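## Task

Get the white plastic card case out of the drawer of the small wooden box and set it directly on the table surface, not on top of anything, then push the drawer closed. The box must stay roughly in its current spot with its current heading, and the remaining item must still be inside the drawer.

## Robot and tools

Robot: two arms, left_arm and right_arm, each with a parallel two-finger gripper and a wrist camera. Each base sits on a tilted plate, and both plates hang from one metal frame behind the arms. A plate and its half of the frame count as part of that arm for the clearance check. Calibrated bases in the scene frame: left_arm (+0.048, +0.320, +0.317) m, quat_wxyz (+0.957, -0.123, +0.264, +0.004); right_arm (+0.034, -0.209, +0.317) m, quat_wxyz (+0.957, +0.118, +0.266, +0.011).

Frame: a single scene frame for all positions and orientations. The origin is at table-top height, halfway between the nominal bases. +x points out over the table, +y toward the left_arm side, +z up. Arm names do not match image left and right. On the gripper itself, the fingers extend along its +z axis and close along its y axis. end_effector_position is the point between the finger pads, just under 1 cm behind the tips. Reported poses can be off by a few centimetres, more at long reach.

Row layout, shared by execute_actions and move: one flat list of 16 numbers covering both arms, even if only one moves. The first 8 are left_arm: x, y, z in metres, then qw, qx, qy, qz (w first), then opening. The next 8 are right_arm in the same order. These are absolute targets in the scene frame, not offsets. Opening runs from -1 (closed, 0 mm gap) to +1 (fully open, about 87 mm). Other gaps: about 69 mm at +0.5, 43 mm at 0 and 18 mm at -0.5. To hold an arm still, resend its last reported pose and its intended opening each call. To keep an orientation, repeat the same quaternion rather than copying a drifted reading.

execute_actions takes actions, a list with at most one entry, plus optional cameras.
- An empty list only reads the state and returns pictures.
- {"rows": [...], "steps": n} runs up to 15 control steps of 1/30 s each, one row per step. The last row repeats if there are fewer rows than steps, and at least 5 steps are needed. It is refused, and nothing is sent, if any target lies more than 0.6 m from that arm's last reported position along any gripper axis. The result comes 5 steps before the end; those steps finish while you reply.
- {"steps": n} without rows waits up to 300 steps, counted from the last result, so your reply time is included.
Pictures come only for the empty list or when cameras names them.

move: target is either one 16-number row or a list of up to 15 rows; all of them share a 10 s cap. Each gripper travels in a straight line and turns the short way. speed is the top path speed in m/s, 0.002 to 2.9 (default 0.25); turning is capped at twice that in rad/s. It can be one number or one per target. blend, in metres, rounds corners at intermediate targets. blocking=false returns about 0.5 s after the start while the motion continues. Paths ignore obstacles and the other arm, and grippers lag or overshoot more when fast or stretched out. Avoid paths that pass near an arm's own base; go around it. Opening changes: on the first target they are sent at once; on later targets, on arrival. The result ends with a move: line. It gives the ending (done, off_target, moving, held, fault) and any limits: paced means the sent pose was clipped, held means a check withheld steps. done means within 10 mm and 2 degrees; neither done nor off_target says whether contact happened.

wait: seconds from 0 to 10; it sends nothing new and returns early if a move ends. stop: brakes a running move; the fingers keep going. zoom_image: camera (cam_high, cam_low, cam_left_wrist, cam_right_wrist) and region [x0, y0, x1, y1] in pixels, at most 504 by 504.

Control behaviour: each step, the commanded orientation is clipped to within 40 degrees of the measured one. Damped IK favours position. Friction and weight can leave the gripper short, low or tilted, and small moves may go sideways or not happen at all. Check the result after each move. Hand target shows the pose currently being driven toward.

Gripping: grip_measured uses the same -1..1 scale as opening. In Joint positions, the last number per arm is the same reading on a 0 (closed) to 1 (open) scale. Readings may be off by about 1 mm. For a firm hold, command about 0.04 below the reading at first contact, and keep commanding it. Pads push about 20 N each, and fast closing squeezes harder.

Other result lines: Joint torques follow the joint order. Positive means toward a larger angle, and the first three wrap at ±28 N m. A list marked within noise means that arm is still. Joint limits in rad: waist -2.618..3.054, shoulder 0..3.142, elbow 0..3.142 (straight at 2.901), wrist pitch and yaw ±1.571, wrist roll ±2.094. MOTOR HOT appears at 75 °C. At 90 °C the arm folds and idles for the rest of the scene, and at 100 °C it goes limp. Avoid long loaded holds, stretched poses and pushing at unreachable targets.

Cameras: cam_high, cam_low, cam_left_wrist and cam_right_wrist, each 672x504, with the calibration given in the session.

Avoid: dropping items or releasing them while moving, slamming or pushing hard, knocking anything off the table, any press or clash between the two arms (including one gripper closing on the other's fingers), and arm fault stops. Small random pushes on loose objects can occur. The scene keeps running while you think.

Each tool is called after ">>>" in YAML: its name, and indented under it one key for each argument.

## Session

>>> execute_actions:
  actions: []
  cameras: ["all"]

>>> zoom_image:
  camera: "cam_high"
  region: [260, 250, 400, 360]

Scene clock: 0.00 s of 6000.00 s.
left_arm: end_effector_position=(+0.3331, +0.1519, +0.2145) grip_measured=+1.000 end_effector_quat_wxyz=(+0.166, +0.205, +0.963, +0.049) | right_arm: end_effector_position=(+0.4711, -0.3406, +0.1768) grip_measured=+1.000 end_effector_quat_wxyz=(+0.220, -0.321, +0.921, -0.013)
Joint positions: left_arm=[-0.841 1.741 0.813 -0.119 -0.801 -0.148 1] | right_arm=[-0.308 1.585 1.037 -0.062 -0.175 -0.955 1]
Joint velocities: within noise
Joint torques (N m): no reading
Motor temperatures (°C): left_arm=[25 31 30 26 24 26 23] | right_arm=[25 28 26 27 27 28 27]
Heat: left arm: 31 °C; right arm: 28 °C.
Hand target: left_arm +0.3356, +0.1518, +0.2160; +0.169, +0.201, +0.964, +0.048 | right_arm +0.4792, -0.3429, +0.1849; +0.232, -0.321, +0.918, -0.021
camera_calibration:
cam_left_wrist: T_world_to_cam=[[-0.375837, -0.909949, -0.175329, 0.299036], [-0.827423, 0.244324, 0.505645, 0.154714], [-0.417274, 0.335111, -0.844739, 0.410246], [0, 0, 0, 1]] pos_world=[0.411588, 0.0968291, 0.32075]
cam_right_wrist: T_world_to_cam=[[0.600023, -0.781227, 0.172214, -0.58096], [-0.755106, -0.481995, 0.444405, 0.132697], [-0.264175, -0.396693, -0.879117, 0.281155], [0, 0, 0, 1]] pos_world=[0.523063, -0.27837, 0.288247]

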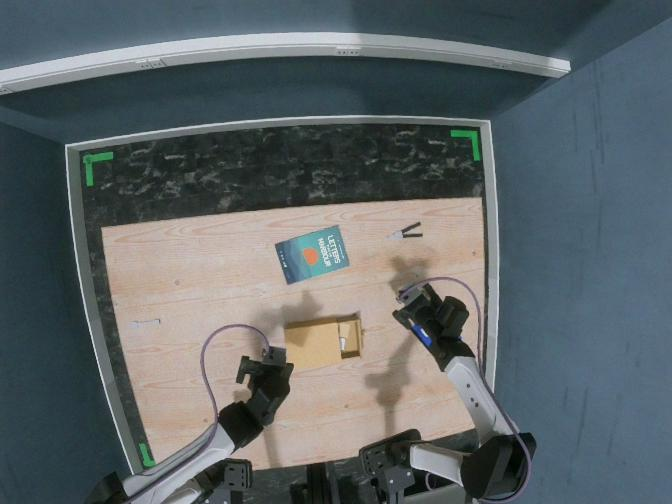

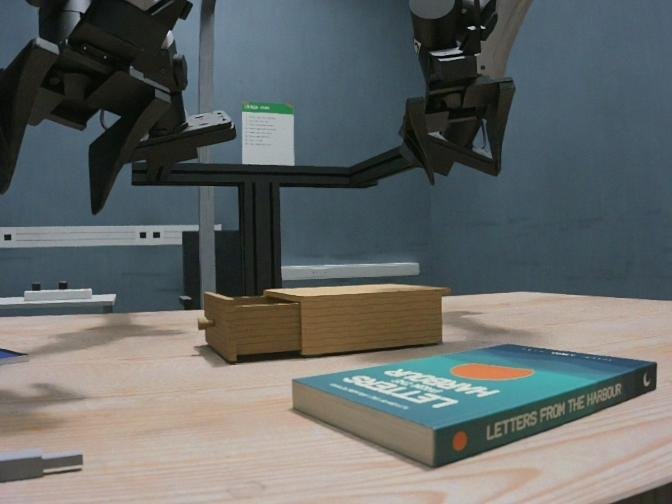

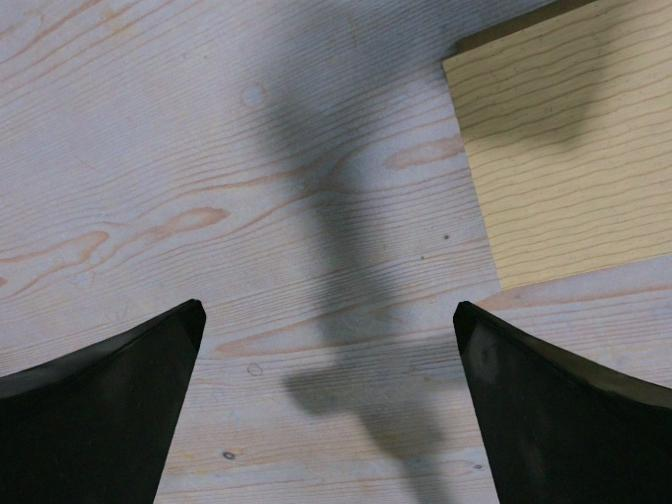

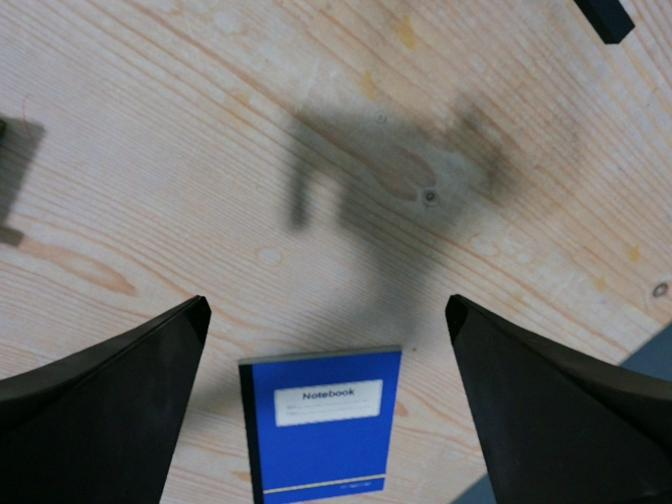

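Scaled by 3.600 from the camera's 672x504 image, which has a finer 960x720 frame.

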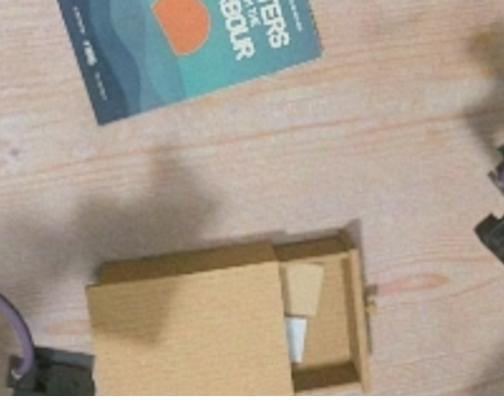

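>>> move:
  target: [0.3331, 0.1519, 0.2145, 0.166, 0.205, 0.963, 0.049, 1, 0.315, -0.165, 0.165, 0.1710, 0.0301, 0.9698, 0.1710, -0.5]
  speed: 0.5

Scene clock: 2.57 s of 6000.00 s.
left_arm: end_effector_position=(+0.3331, +0.1519, +0.2145) grip_measured=+1.000 end_effector_quat_wxyz=(+0.166, +0.205, +0.963, +0.049) | right_arm: end_effector_position=(+0.3048, -0.1646, +0.1596) grip_measured=-0.500 end_effector_quat_wxyz=(+0.149, +0.028, +0.973, +0.175)
Joint positions: left_arm=[-0.841 1.741 0.813 -0.119 -0.801 -0.148 1] | right_arm=[-0.018 1.427 0.394 0.299 -0.141 -0.014 0.25]
Joint velocities: within noise
Joint torques (N m): left_arm=[-4.38 -6.39 4.12 1.04 -0.11 0.14] | right_arm=[2.4 -6.69 2.19 0.99 -0.11 -0.06]
Motor temperatures (°C): left_arm=[26 31 30 26 24 26 23] | right_arm=[25 28 26 27 27 28 27]
Heat: left arm: 31 °C; right arm: 28 °C.
Hand target: left_arm +0.3331, +0.1518, +0.2145; +0.166, +0.205, +0.963, +0.049 | right_arm +0.3150, -0.1649, +0.1650; +0.171, +0.030, +0.970, +0.171
Off the commanded pose: left_arm 0.000 m, 0 deg | right_arm 0.012 m, 3 deg.
Kept back: nothing.
move: off_target (right_arm)
camera_calibration:
cam_left_wrist: T_world_to_cam=[[-0.375837, -0.909949, -0.175329, 0.299036], [-0.827423, 0.244324, 0.505645, 0.154714], [-0.417274, 0.335111, -0.844739, 0.410246], [0, 0, 0, 1]] pos_world=[0.411588, 0.0968291, 0.32075]
cam_right_wrist: T_world_to_cam=[[0.0186146, -0.938857, -0.343803, -0.107172], [-0.839524, -0.201428, 0.504605, 0.161896], [-0.543003, 0.279238, -0.791943, 0.474393], [0, 0, 0, 1]] pos_world=[0.395508, -0.200477, 0.257153]

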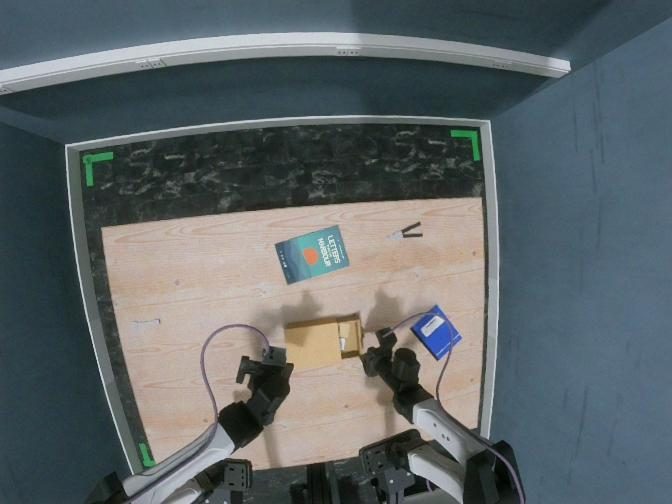

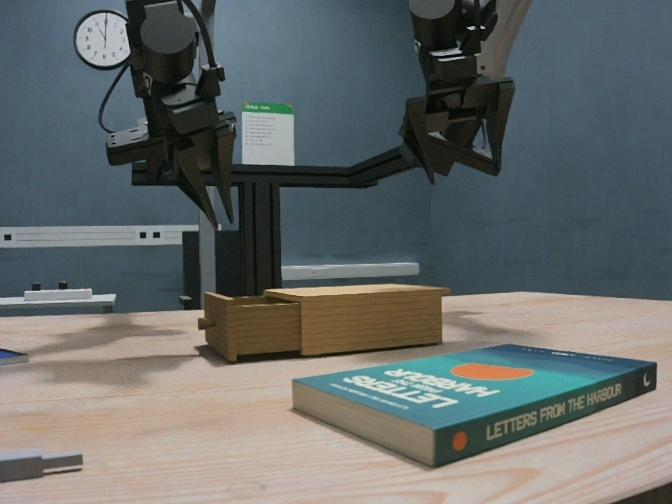

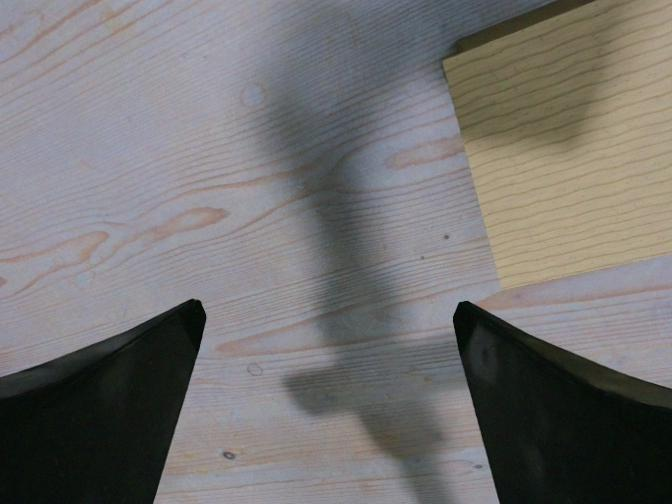

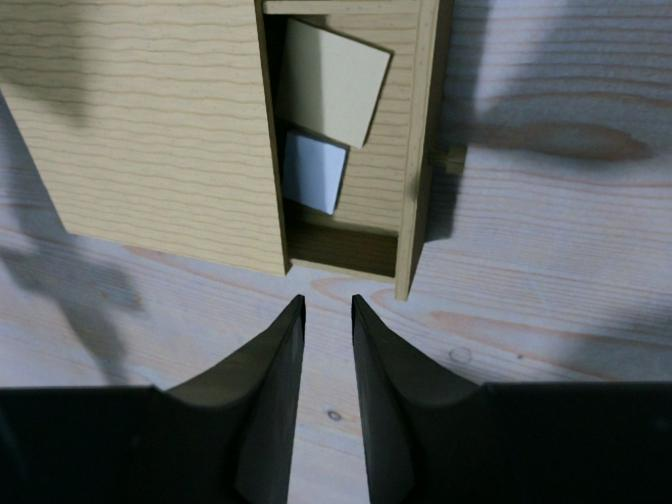

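>>> zoom_image:
  camera: "cam_right_wrist"
  region: [230, 0, 490, 310]

>>> zoom_image:
  camera: "cam_low"
  region: [180, 270, 470, 380]

Scaled by 1.626 from the camera's 672x504 image, which has a finer 960x720 frame.

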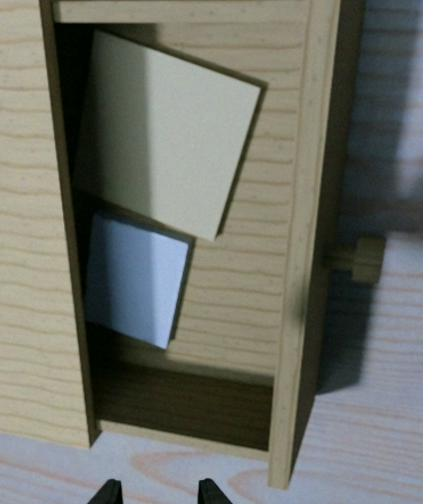

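Scaled by 1.738 from the camera's 672x504 image, which has a finer 960x720 frame.

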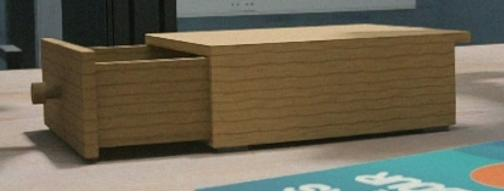

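>>> zoom_image:
  camera: "cam_right_wrist"
  region: [270, 0, 410, 120]

>>> zoom_image:
  camera: "cam_right_wrist"
  region: [270, 110, 370, 230]

>>> zoom_image:
  camera: "cam_high"
  region: [320, 310, 380, 370]

Scaled by 3.600 from the camera's 672x504 image, which has a finer 960x720 frame.

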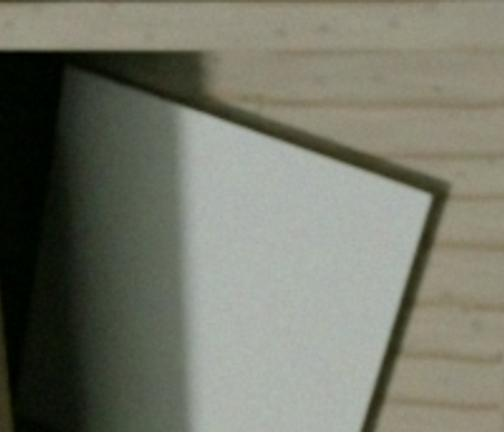

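Scaled by 4.200 from the camera's 672x504 image, which has a finer 960x720 frame.

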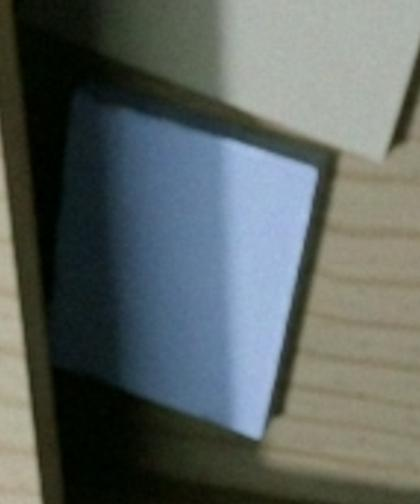

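Scaled by 8.400 from the camera's 672x504 image, which has a finer 960x720 frame.

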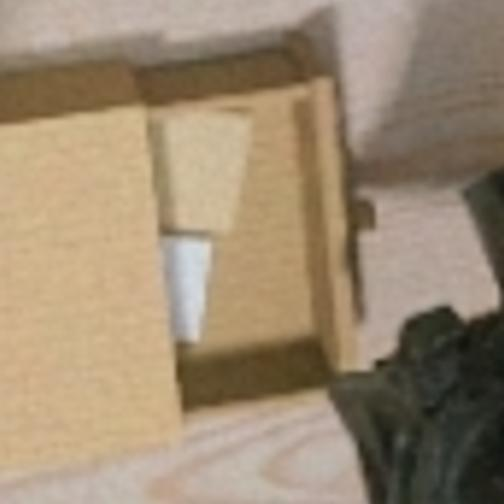

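>>> zoom_image:
  camera: "cam_right_wrist"
  region: [130, 280, 530, 504]

>>> zoom_image:
  camera: "cam_low"
  region: [90, 100, 270, 240]

>>> zoom_image:
  camera: "cam_low"
  region: [390, 60, 530, 200]

Scaled by 1.260 from the camera's 672x504 image, which has a finer 960x720 frame.

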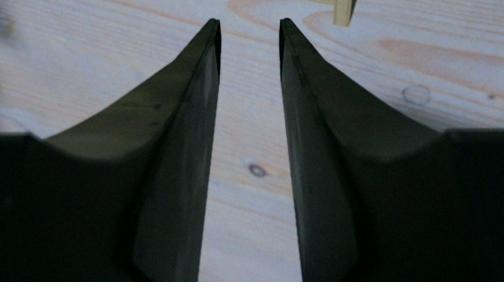

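Scaled by 2.800 from the camera's 672x504 image, which has a finer 960x720 frame.

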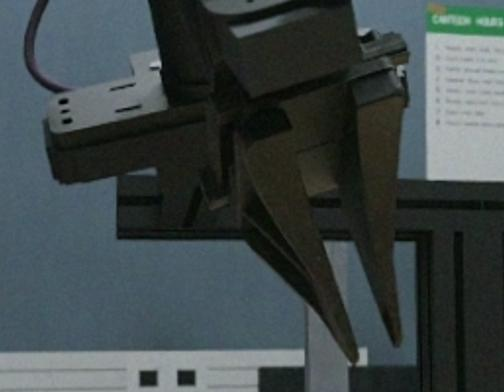

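Scaled by 3.600 from the camera's 672x504 image, which has a finer 960x720 frame.

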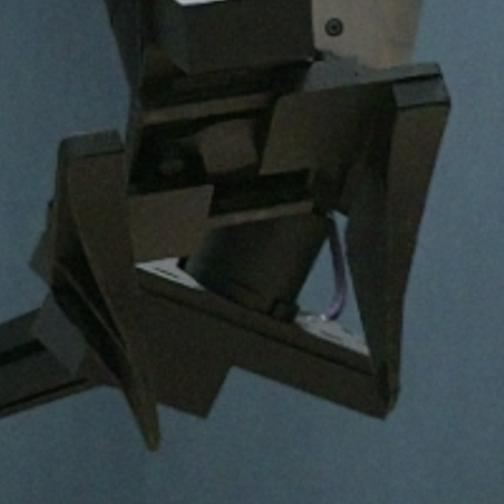

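>>> zoom_image:
  camera: "cam_right_wrist"
  region: [270, 180, 420, 310]

Scaled by 3.360 from the camera's 672x504 image, which has a finer 960x720 frame.

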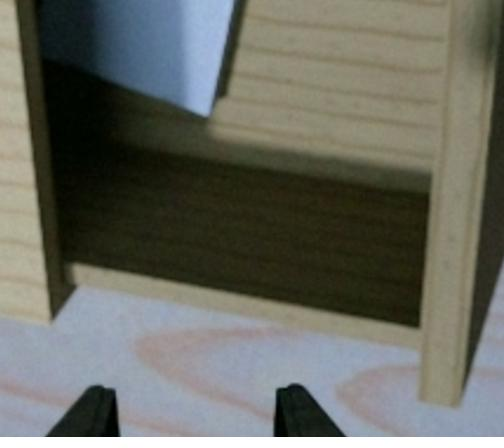

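>>> move:
  target:
    - [0.3331, 0.1519, 0.2145, 0.166, 0.205, 0.963, 0.049, 1, 0.300, -0.138, 0.115, 0.1564, 0, 0.9877, 0, -1]
    - [0.3331, 0.1519, 0.2145, 0.166, 0.205, 0.963, 0.049, 1, 0.304, -0.137, 0.062, 0.1564, 0, 0.9877, 0, -1]
  speed: [0.3, 0.2]
  blend: [0.02, 0]
  cameras: ["cam_low", "cam_right_wrist"]

>>> zoom_image:
  camera: "cam_right_wrist"
  region: [120, 60, 480, 340]

Scene clock: 19.37 s of 6000.00 s.
left_arm: end_effector_position=(+0.3331, +0.1519, +0.2145) grip_measured=+1.000 end_effector_quat_wxyz=(+0.166, +0.205, +0.963, +0.049) | right_arm: end_effector_position=(+0.3003, -0.1328, +0.0652) grip_measured=-0.973 end_effector_quat_wxyz=(+0.149, -0.003, +0.989, +0.009)
Joint positions: left_arm=[-0.841 1.741 0.813 -0.119 -0.801 -0.148 1] | right_arm=[0.246 2.053 0.537 0.747 0.374 0.06 0.013]
Joint velocities: within noise
Joint torques (N m): left_arm=[-4.38 -6.39 4.12 1.04 -0.11 0.14] | right_arm=[2.55 -4.66 0.38 0.94 0.14 -0.22]
Motor temperatures (°C): left_arm=[26 35 32 27 24 26 23] | right_arm=[25 30 26 28 27 28 27]
Heat: left arm: 35 °C; right arm: 30 °C.
Hand target: left_arm +0.3331, +0.1518, +0.2145; +0.166, +0.205, +0.963, +0.049 | right_arm +0.3039, -0.1371, +0.0622; +0.156, +0.000, +0.988, +0.000
Off the commanded pose: left_arm 0.000 m, 0 deg | right_arm 0.006 m, 1 deg.
Kept back: nothing.
move: done
camera_calibration:
cam_right_wrist: T_world_to_cam=[[0.028481, -0.999516, -0.0124986, -0.142301], [-0.836359, -0.030676, 0.547324, 0.23116], [-0.547442, -0.005135, -0.836828, 0.35473], [0, 0, 0, 1]] pos_world=[0.39158, -0.133319, 0.16855]
Images, in order (width x height): cam_low 672x504, cam_right_wrist 672x504.

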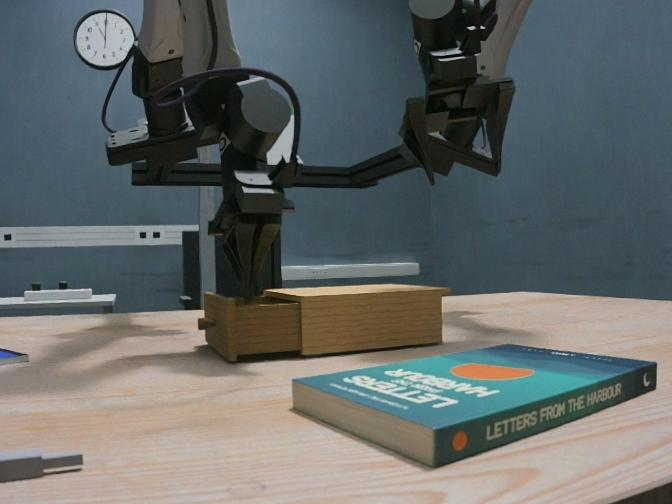

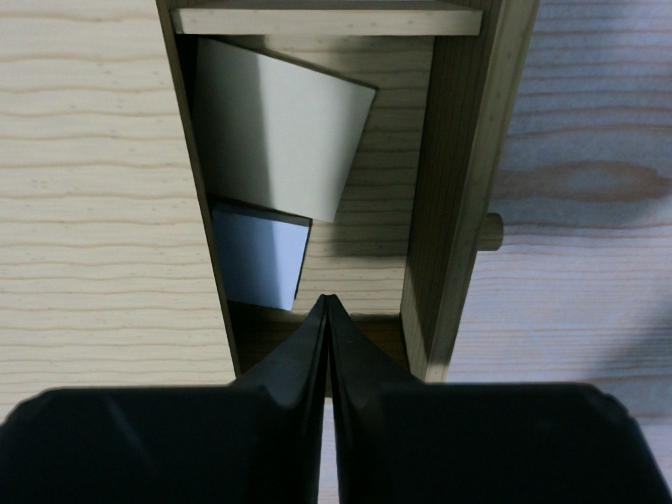

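Scaled by 1.400 from the camera's 672x504 image, which has a finer 960x720 frame.

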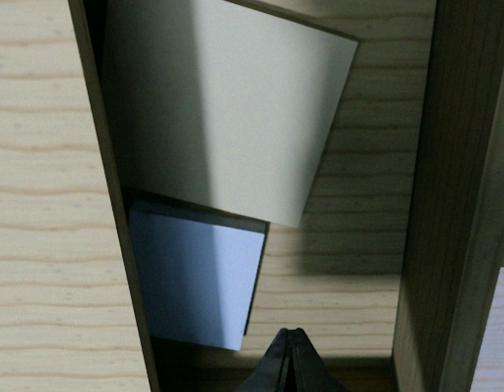

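>>> move:
  target:
    - [0.3331, 0.1519, 0.2145, 0.166, 0.205, 0.963, 0.049, 1, 0.304, -0.1375, 0.030, 0.1564, 0, 0.9877, 0, -1]
    - [0.3331, 0.1519, 0.2145, 0.166, 0.205, 0.963, 0.049, 1, 0.328, -0.1375, 0.030, 0.1564, 0, 0.9877, 0, -1]
  speed: [0.12, 0.06]
  cameras: ["cam_low", "cam_right_wrist"]

Scene clock: 21.00 s of 6000.00 s.
left_arm: end_effector_position=(+0.3331, +0.1519, +0.2145) grip_measured=+1.000 end_effector_quat_wxyz=(+0.166, +0.205, +0.963, +0.049) | right_arm: end_effector_position=(+0.3198, -0.1347, +0.0292) grip_measured=-0.973 end_effector_quat_wxyz=(+0.151, -0.004, +0.989, -0.003)
Joint positions: left_arm=[-0.841 1.741 0.813 -0.119 -0.801 -0.148 1] | right_arm=[0.201 2.204 0.679 0.772 0.364 0.019 0.013]
Joint velocities: within noise
Joint torques (N m): left_arm=[-4.4 -6.39 4.08 1.04 -0.11 0.14] | right_arm=[2.32 -7.31 1.03 0.64 -0.12 -0.22]
Motor temperatures (°C): left_arm=[26 35 32 27 24 26 23] | right_arm=[25 30 26 28 27 28 27]
Heat: left arm: 35 °C; right arm: 30 °C.
Hand target: left_arm +0.3331, +0.1518, +0.2145; +0.166, +0.205, +0.963, +0.049 | right_arm +0.3280, -0.1375, +0.0301; +0.157, +0.000, +0.988, +0.000
Off the commanded pose: left_arm 0.000 m, 0 deg | right_arm 0.009 m, 1 deg.
Kept back: nothing.
move: done
camera_calibration:
cam_right_wrist: T_world_to_cam=[[0.0274038, -0.999566, 0.0108202, -0.145511], [-0.838846, -0.0171077, 0.5441, 0.269785], [-0.543679, -0.0239869, -0.838951, 0.331626], [0, 0, 0, 1]] pos_world=[0.410593, -0.132877, 0.133002]
Images, in order (width x height): cam_low 672x504, cam_right_wrist 672x504.

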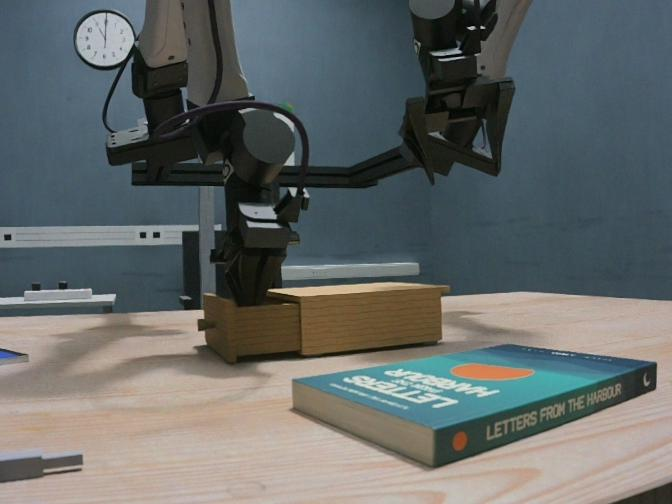

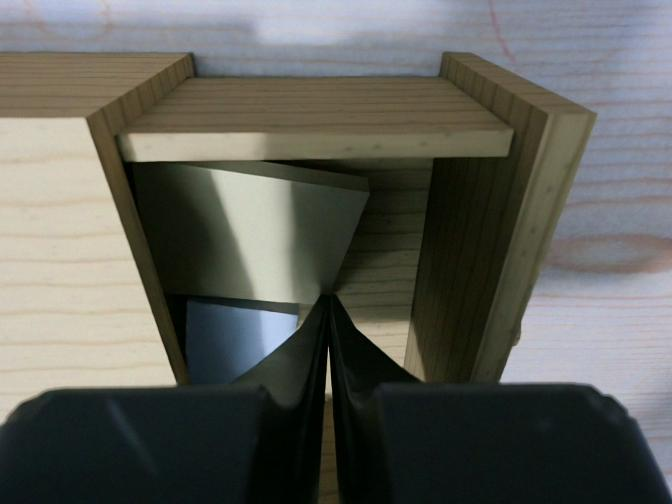

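>>> move:
  target: [0.3331, 0.1519, 0.2145, 0.166, 0.205, 0.963, 0.049, 1, 0.342, -0.1365, 0.031, 0.1564, 0, 0.9877, 0, -1]
  speed: 0.06
  cameras: ["cam_right_wrist"]

Scene clock: 21.93 s of 6000.00 s.
left_arm: end_effector_position=(+0.3331, +0.1519, +0.2145) grip_measured=+1.000 end_effector_quat_wxyz=(+0.166, +0.205, +0.963, +0.049) | right_arm: end_effector_position=(+0.3210, -0.1353, +0.0278) grip_measured=-0.973 end_effector_quat_wxyz=(+0.133, -0.012, +0.991, -0.005)
Joint positions: left_arm=[-0.841 1.741 0.813 -0.119 -0.801 -0.148 1] | right_arm=[0.199 2.195 0.716 0.687 0.364 0.014 0.013]
Joint velocities: within noise
Joint torques (N m): left_arm=[-4.37 -6.42 4.1 1.03 -0.11 0.14] | right_arm=[2.39 -8.16 2.26 0.81 -0.14 -0.17]
Motor temperatures (°C): left_arm=[26 35 32 27 24 26 23] | right_arm=[25 30 26 28 27 28 27]
Heat: left arm: 35 °C; right arm: 30 °C.
Hand target: left_arm +0.3331, +0.1518, +0.2145; +0.166, +0.205, +0.963, +0.049 | right_arm +0.3417, -0.1368, +0.0315; +0.156, +0.000, +0.988, +0.000
Off the commanded pose: left_arm 0.000 m, 0 deg | right_arm 0.021 m, 3 deg.
Kept back: nothing.
move: off_target (right_arm)
camera_calibration:
cam_right_wrist: T_world_to_cam=[[0.0434875, -0.9989, 0.0175296, -0.151321], [-0.818255, -0.0255449, 0.574287, 0.262954], [-0.573208, -0.039318, -0.818466, 0.337807], [0, 0, 0, 1]] pos_world=[0.415378, -0.131156, 0.128125]
Images, in order (width x height): cam_right_wrist 672x504.

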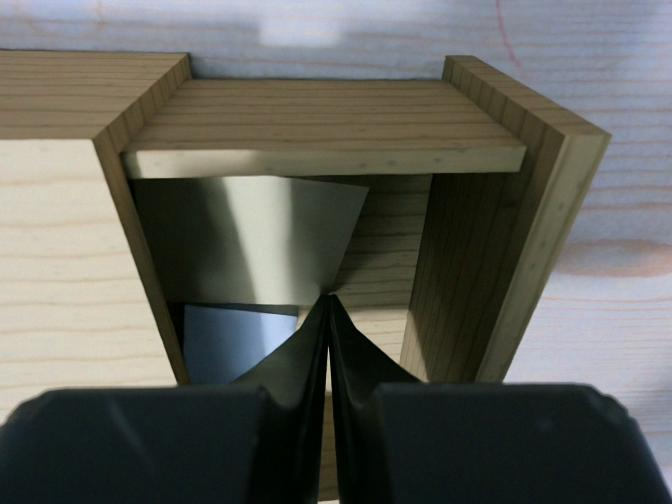

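>>> move:
  target:
    - [0.3331, 0.1519, 0.2145, 0.166, 0.205, 0.963, 0.049, 1, 0.322, -0.137, 0.07, 0.1564, 0, 0.9877, 0, -1]
    - [0.3331, 0.1519, 0.2145, 0.166, 0.205, 0.963, 0.049, 1, 0.300, -0.112, 0.115, -0.0308, 0.7064, 0.7064, 0.0308, 0.25]
  speed: [0.2, 0.6]
  blend: [0.02, 0]
  cameras: ["cam_low", "cam_right_wrist"]

>>> zoom_image:
  camera: "cam_right_wrist"
  region: [130, 60, 530, 340]

Scene clock: 25.27 s of 6000.00 s.
left_arm: end_effector_position=(+0.3331, +0.1519, +0.2145) grip_measured=+1.000 end_effector_quat_wxyz=(+0.166, +0.205, +0.963, +0.049) | right_arm: end_effector_position=(+0.2920, -0.1091, +0.1087) grip_measured=+0.250 end_effector_quat_wxyz=(-0.037, +0.699, +0.714, +0.023)
Joint positions: left_arm=[-0.841 1.741 0.813 -0.119 -0.801 -0.148 1] | right_arm=[0.181 1.797 0.563 0.154 0.239 1.673 0.625]
Joint velocities: within noise
Joint torques (N m): left_arm=[-4.4 -6.38 4.08 1.05 -0.11 0.15] | right_arm=[2.15 -8.17 0.9 0.01 -0.04 -0.07]
Motor temperatures (°C): left_arm=[26 36 32 27 24 26 23] | right_arm=[25 30 26 28 27 28 27]
Heat: left arm: 36 °C; right arm: 30 °C.
Hand target: left_arm +0.3331, +0.1518, +0.2145; +0.166, +0.205, +0.963, +0.049 | right_arm +0.3000, -0.1119, +0.1147; -0.031, +0.706, +0.706, +0.031
Off the commanded pose: left_arm 0.000 m, 0 deg | right_arm 0.011 m, 2 deg.
Kept back: nothing.
move: off_target (right_arm); target 2's new opening was sent with right_arm's hand 0.011 m and 2 deg from that target
camera_calibration:
cam_right_wrist: T_world_to_cam=[[-0.999007, -0.0418803, 0.0152059, 0.283736], [-0.0114282, 0.570718, 0.821066, -0.00388631], [-0.0430648, 0.820077, -0.57063, 0.300491], [0, 0, 0, 1]] pos_world=[0.29635, -0.232325, 0.170346]
Images, in order (width x height): cam_low 672x504, cam_right_wrist 672x504.

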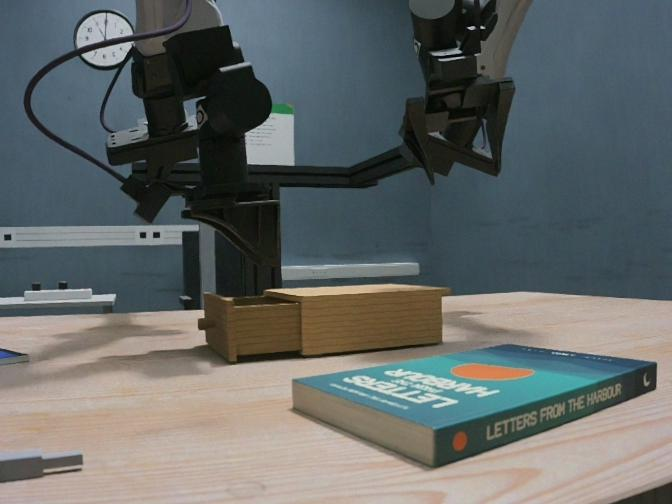

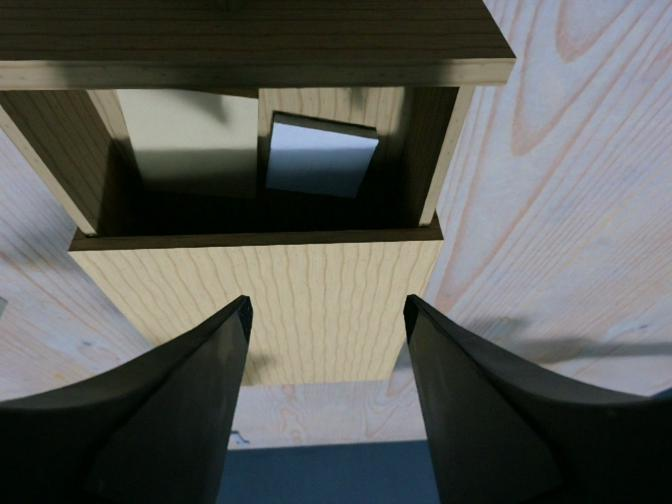

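Scaled by 1.260 from the camera's 672x504 image, which has a finer 960x720 frame.

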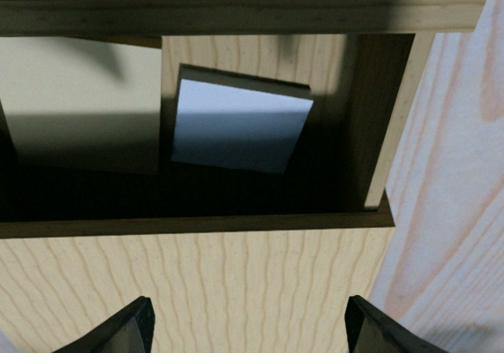

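>>> move:
  target: [0.3331, 0.1519, 0.2145, 0.166, 0.205, 0.963, 0.049, 1, 0.301, -0.116, 0.060, -0.0291, 0.7410, 0.6701, 0.0322, 0.10]
  speed: 0.15
  cameras: ["cam_low", "cam_right_wrist"]

>>> zoom_image:
  camera: "cam_right_wrist"
  region: [200, 120, 460, 340]

Scene clock: 27.87 s of 6000.00 s.
left_arm: end_effector_position=(+0.3331, +0.1519, +0.2145) grip_measured=+1.000 end_effector_quat_wxyz=(+0.166, +0.205, +0.963, +0.049) | right_arm: end_effector_position=(+0.3001, -0.1149, +0.0641) grip_measured=+0.100 end_effector_quat_wxyz=(-0.030, +0.735, +0.676, +0.031)
Joint positions: left_arm=[-0.841 1.741 0.813 -0.119 -0.801 -0.148 1] | right_arm=[0.108 2.007 0.61 0.359 0.204 1.705 0.55]
Joint velocities: within noise
Joint torques (N m): left_arm=[-4.4 -6.34 4.07 1.04 -0.11 0.15] | right_arm=[1.89 -4.55 0.32 0.32 -0.04 -0.03]
Motor temperatures (°C): left_arm=[27 36 32 27 24 26 23] | right_arm=[25 31 26 28 27 28 27]
Heat: left arm: 36 °C; right arm: 31 °C.
Hand target: left_arm +0.3331, +0.1518, +0.2145; +0.166, +0.205, +0.963, +0.049 | right_arm +0.3009, -0.1160, +0.0602; -0.029, +0.741, +0.670, +0.032
Off the commanded pose: left_arm 0.000 m, 0 deg | right_arm 0.004 m, 1 deg.
Kept back: nothing.
move: done
camera_calibration:
cam_right_wrist: T_world_to_cam=[[-0.997994, 0.0632722, -0.00193647, 0.305141], [0.0344569, 0.568643, 0.821863, 0.0220305], [0.0531022, 0.820148, -0.569682, 0.251352], [0, 0, 0, 1]] pos_world=[0.290423, -0.23798, 0.125676]
Images, in order (width x height): cam_low 672x504, cam_right_wrist 672x504.

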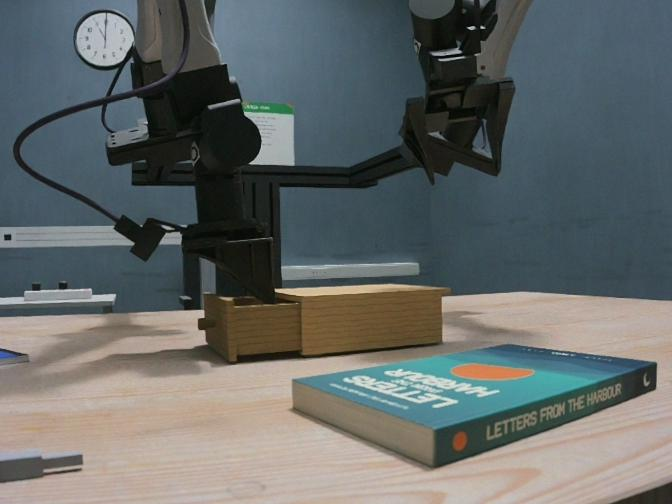

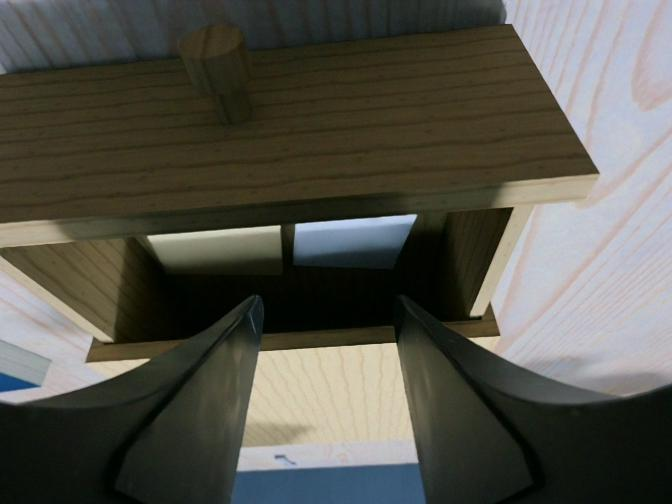

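Scaled by 1.938 from the camera's 672x504 image, which has a finer 960x720 frame.

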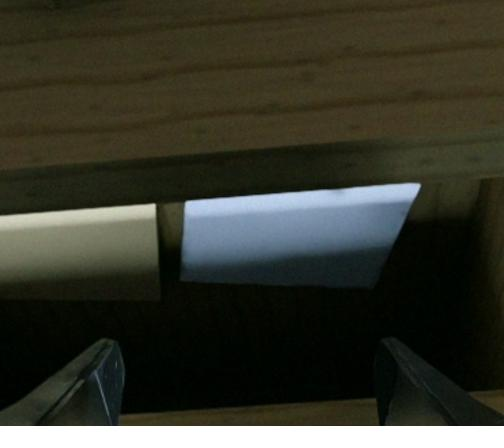

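>>> move:
  target: [0.3331, 0.1519, 0.2145, 0.166, 0.205, 0.963, 0.049, 1, 0.2905, -0.1135, 0.042, -0.0288, 0.7494, 0.6606, 0.0326, 0.075]
  speed: 0.1
  cameras: ["cam_right_wrist"]

>>> zoom_image:
  camera: "cam_right_wrist"
  region: [200, 180, 460, 400]

Scene clock: 30.60 s of 6000.00 s.
left_arm: end_effector_position=(+0.3331, +0.1519, +0.2145) grip_measured=+1.000 end_effector_quat_wxyz=(+0.166, +0.205, +0.963, +0.049) | right_arm: end_effector_position=(+0.2904, -0.1116, +0.0455) grip_measured=+0.075 end_effector_quat_wxyz=(-0.030, +0.744, +0.667, +0.032)
Joint positions: left_arm=[-0.841 1.741 0.813 -0.119 -0.801 -0.148 1] | right_arm=[0.102 2.111 0.61 0.466 0.2 1.724 0.538]
Joint velocities: within noise
Joint torques (N m): left_arm=[-4.38 -6.39 4.1 1.04 -0.12 0.15] | right_arm=[1.95 -4.71 -0.69 0.32 -0.02 -0.06]
Motor temperatures (°C): left_arm=[27 36 32 27 24 26 23] | right_arm=[25 30 26 28 27 28 27]
Heat: left arm: 36 °C; right arm: 30 °C.
Hand target: left_arm +0.3331, +0.1518, +0.2145; +0.166, +0.205, +0.963, +0.049 | right_arm +0.2905, -0.1136, +0.0421; -0.029, +0.750, +0.661, +0.033
Off the commanded pose: left_arm 0.000 m, 0 deg | right_arm 0.004 m, 1 deg.
Kept back: nothing.
move: done
camera_calibration:
cam_right_wrist: T_world_to_cam=[[-0.996122, 0.0879491, -0.0022971, 0.297413], [0.048116, 0.566456, 0.822686, 0.0315009], [0.0736557, 0.819386, -0.568491, 0.232396], [0, 0, 0, 1]] pos_world=[0.277627, -0.234423, 0.106883]
Images, in order (width x height): cam_right_wrist 672x504.

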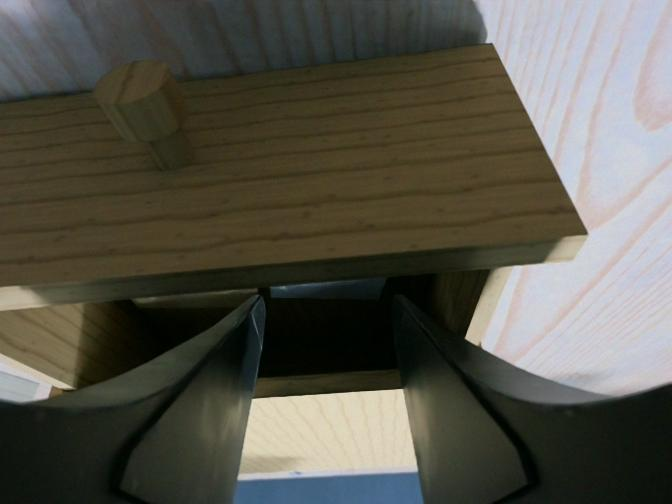

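Scaled by 1.938 from the camera's 672x504 image, which has a finer 960x720 frame.

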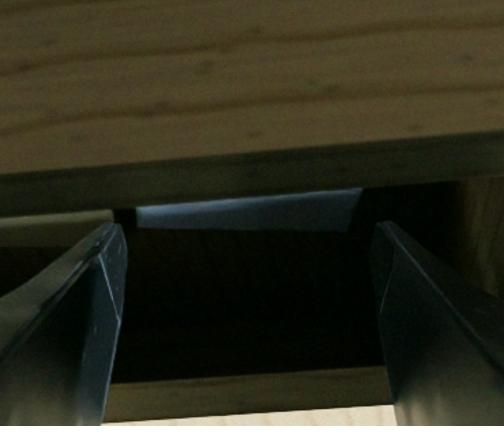

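>>> move:
  target: [0.3331, 0.1519, 0.2145, 0.166, 0.205, 0.963, 0.049, 1, 0.2885, -0.1138, 0.026, -0.0288, 0.7494, 0.6606, 0.0326, 0.11]
  speed: 0.05
  cameras: ["cam_right_wrist", "cam_low", "cam_high"]

>>> zoom_image:
  camera: "cam_right_wrist"
  region: [200, 220, 460, 420]

Scene clock: 32.23 s of 6000.00 s.
left_arm: end_effector_position=(+0.3331, +0.1519, +0.2145) grip_measured=+1.000 end_effector_quat_wxyz=(+0.166, +0.205, +0.963, +0.049) | right_arm: end_effector_position=(+0.2893, -0.1119, +0.0300) grip_measured=+0.110 end_effector_quat_wxyz=(-0.029, +0.749, +0.662, +0.033)
Joint positions: left_arm=[-0.841 1.741 0.813 -0.119 -0.801 -0.148 1] | right_arm=[0.085 2.186 0.639 0.517 0.191 1.724 0.555]
Joint velocities: within noise
Joint torques (N m): left_arm=[-4.37 -6.41 4.1 1.05 -0.11 0.14] | right_arm=[1.83 -4.45 -0.84 0.24 -0.11 -0.22]
Motor temperatures (°C): left_arm=[27 36 32 27 24 26 23] | right_arm=[25 30 26 28 27 28 27]
Heat: left arm: 36 °C; right arm: 30 °C.
Hand target: left_arm +0.3331, +0.1518, +0.2145; +0.166, +0.205, +0.963, +0.049 | right_arm +0.2883, -0.1138, +0.0261; -0.029, +0.749, +0.661, +0.032
Off the commanded pose: left_arm 0.000 m, 0 deg | right_arm 0.004 m, 0 deg.
Kept back: nothing.
move: done
camera_calibration:
cam_right_wrist: T_world_to_cam=[[-0.994716, 0.102626, -0.00271584, 0.297546], [0.0560951, 0.565486, 0.822848, 0.0420561], [0.0859812, 0.818348, -0.568255, 0.220116], [0, 0, 0, 1]] pos_world=[0.274689, -0.23445, 0.0912845]
Images, in order (width x height): cam_high 672x504, cam_low 672x504, cam_right_wrist 672x504.

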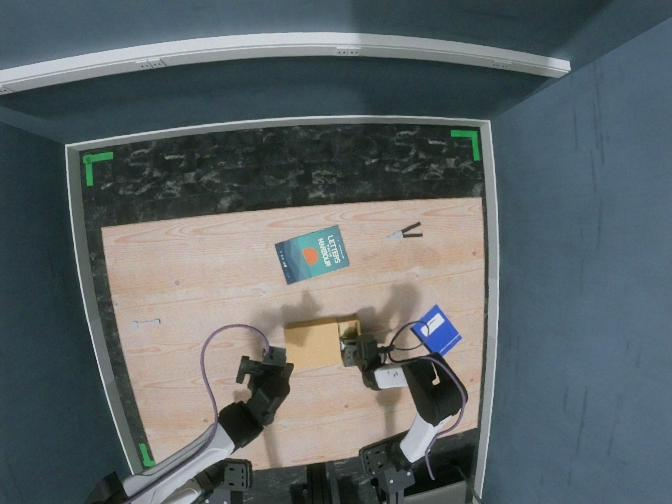

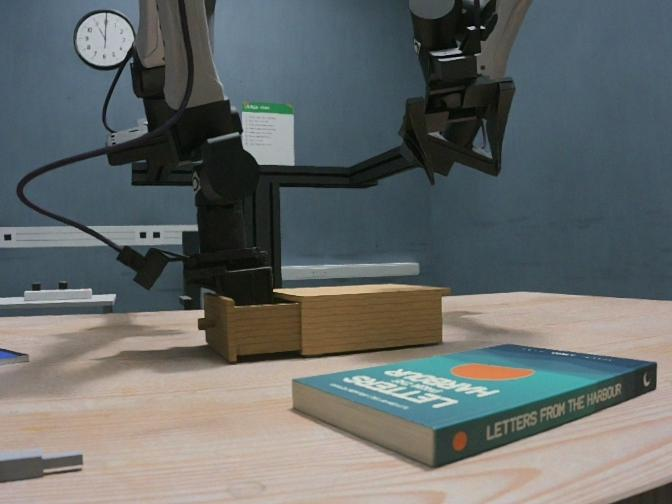

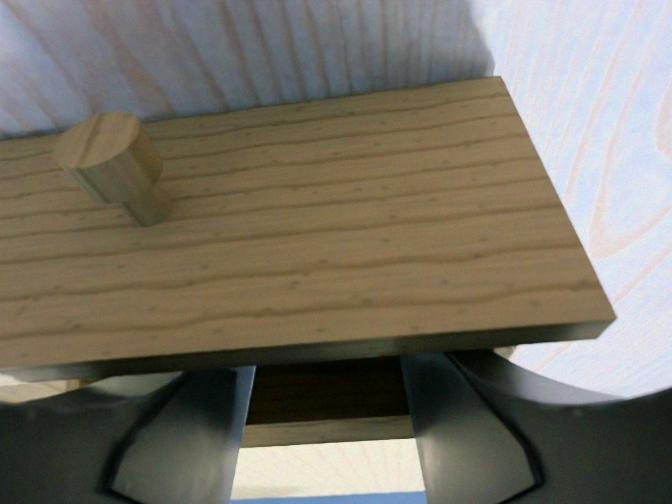

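Scaled by 1.938 from the camera's 672x504 image, which has a finer 960x720 frame.

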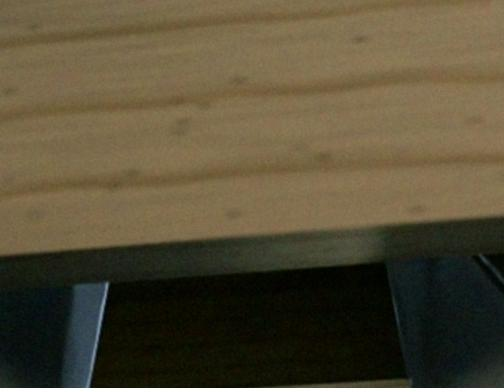

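>>> move:
  target:
    - [0.3331, 0.1519, 0.2145, 0.166, 0.205, 0.963, 0.049, 1, 0.2885, -0.1138, 0.022, -0.0288, 0.7494, 0.6606, 0.0326, 0.11]
    - [0.3331, 0.1519, 0.2145, 0.166, 0.205, 0.963, 0.049, 1, 0.2885, -0.1138, 0.022, -0.0288, 0.7494, 0.6606, 0.0326, -0.08]
  speed: 0.05
  cameras: ["cam_right_wrist", "cam_low"]

Scene clock: 33.67 s of 6000.00 s.
left_arm: end_effector_position=(+0.3331, +0.1519, +0.2145) grip_measured=+1.000 end_effector_quat_wxyz=(+0.166, +0.205, +0.963, +0.049) | right_arm: end_effector_position=(+0.2906, -0.1100, +0.0276) grip_measured=+0.077 end_effector_quat_wxyz=(-0.030, +0.747, +0.663, +0.037)
Joint positions: left_arm=[-0.841 1.741 0.813 -0.119 -0.801 -0.148 1] | right_arm=[0.085 2.2 0.646 0.53 0.185 1.719 0.538]
Joint velocities: within noise
Joint torques (N m): left_arm=[-4.41 -6.39 4.08 1.04 -0.11 0.14] | right_arm=[1.47 -4.23 -0.47 0.25 0 -0.16]
Motor temperatures (°C): left_arm=[27 36 32 27 24 26 23] | right_arm=[25 30 26 28 27 28 27]
Heat: left arm: 36 °C; right arm: 30 °C.
Hand target: left_arm +0.3331, +0.1518, +0.2145; +0.166, +0.205, +0.963, +0.049 | right_arm +0.2884, -0.1139, +0.0222; -0.029, +0.750, +0.661, +0.032
Off the commanded pose: left_arm 0.000 m, 0 deg | right_arm 0.007 m, 1 deg.
Kept back: nothing.
move: done
camera_calibration:
cam_right_wrist: T_world_to_cam=[[-0.995003, 0.0994712, -0.00860591, 0.298543], [0.0488911, 0.560573, 0.82666, 0.044294], [0.0870531, 0.822109, -0.562636, 0.217138], [0, 0, 0, 1]] pos_world=[0.275983, -0.233037, 0.0881225]
Images, in order (width x height): cam_low 672x504, cam_right_wrist 672x504.

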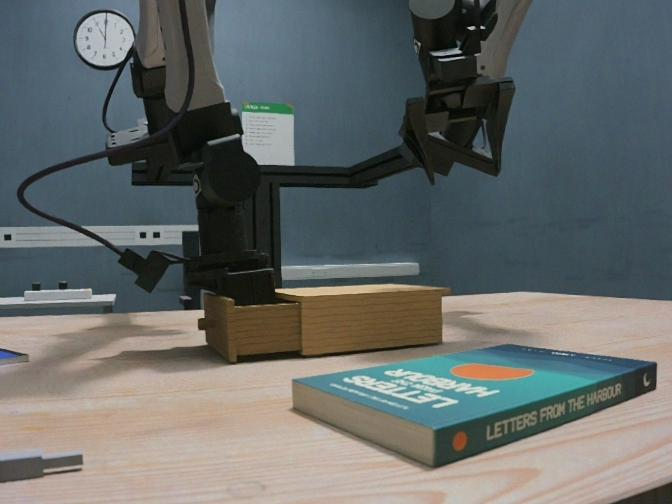

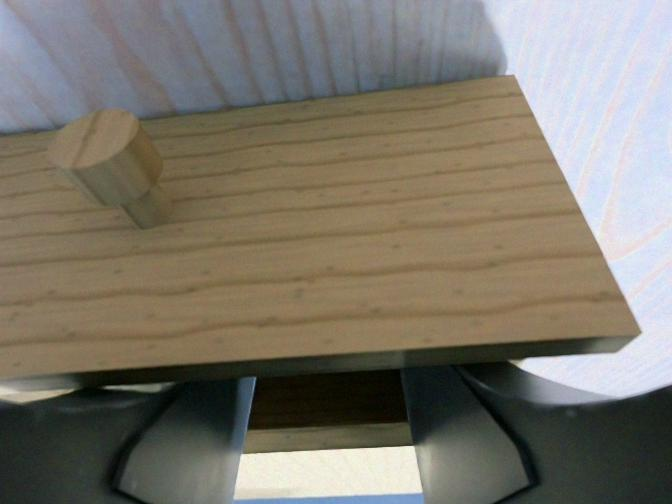

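>>> move:
  target:
    - [0.3331, 0.1519, 0.2145, 0.166, 0.205, 0.963, 0.049, 1, 0.292, -0.114, 0.056, -0.0288, 0.7494, 0.6606, 0.0326, -0.08]
    - [0.3331, 0.1519, 0.2145, 0.166, 0.205, 0.963, 0.049, 1, 0.294, -0.1445, 0.062, -0.0288, 0.7494, 0.6606, 0.0326, -0.08]
  speed: [0.08, 0.08]
  blend: [0.006, 0]
  cameras: ["cam_right_wrist", "cam_low", "cam_high"]

Scene clock: 35.57 s of 6000.00 s.
left_arm: end_effector_position=(+0.3331, +0.1519, +0.2145) grip_measured=+1.000 end_effector_quat_wxyz=(+0.166, +0.205, +0.963, +0.049) | right_arm: end_effector_position=(+0.2886, -0.1412, +0.0557) grip_measured=+0.077 end_effector_quat_wxyz=(-0.033, +0.751, +0.659, +0.026)
Joint positions: left_arm=[-0.841 1.741 0.813 -0.119 -0.801 -0.148 1] | right_arm=[0.006 2.023 0.567 0.424 0.153 1.663 0.538]
Joint velocities: within noise
Joint torques (N m): left_arm=[-4.4 -6.39 4.15 1.03 -0.11 0.15] | right_arm=[1.57 -8.46 -1.5 0.02 -0.09 -0.22]
Motor temperatures (°C): left_arm=[27 37 32 27 24 26 23] | right_arm=[25 31 26 27 27 28 27]
Heat: left arm: 37 °C; right arm: 31 °C.
Hand target: left_arm +0.3331, +0.1518, +0.2145; +0.166, +0.205, +0.963, +0.049 | right_arm +0.2939, -0.1443, +0.0616; -0.029, +0.749, +0.661, +0.033
Off the commanded pose: left_arm 0.000 m, 0 deg | right_arm 0.009 m, 1 deg.
Kept back: nothing.
move: done
camera_calibration:
cam_right_wrist: T_world_to_cam=[[-0.994113, 0.107711, 0.0117416, 0.299687], [0.0711271, 0.567007, 0.820636, 0.0334685], [0.0817338, 0.81664, -0.571331, 0.259975], [0, 0, 0, 1]] pos_world=[0.274293, -0.263562, 0.117547]
Images, in order (width x height): cam_high 672x504, cam_low 672x504, cam_right_wrist 672x504.

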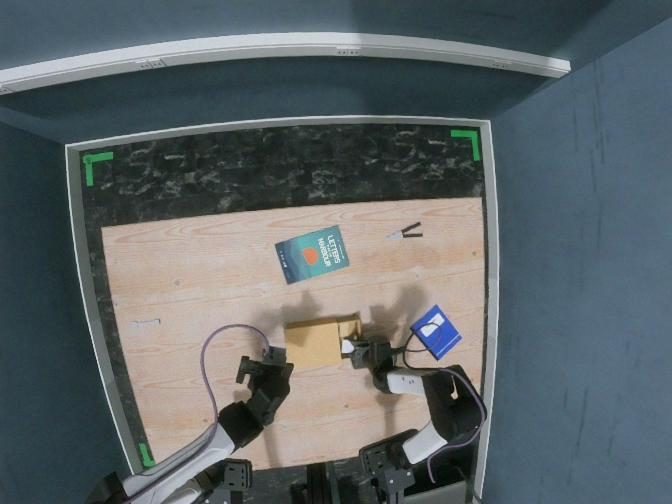

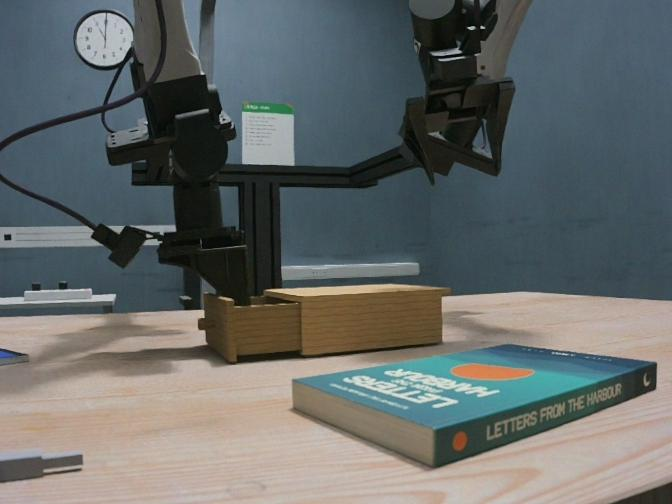

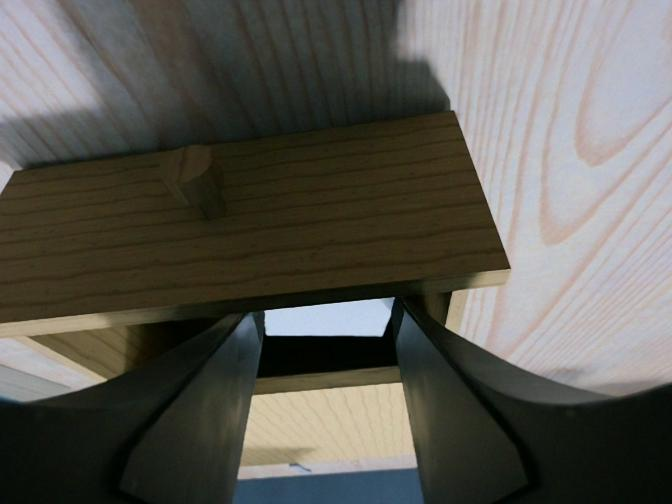

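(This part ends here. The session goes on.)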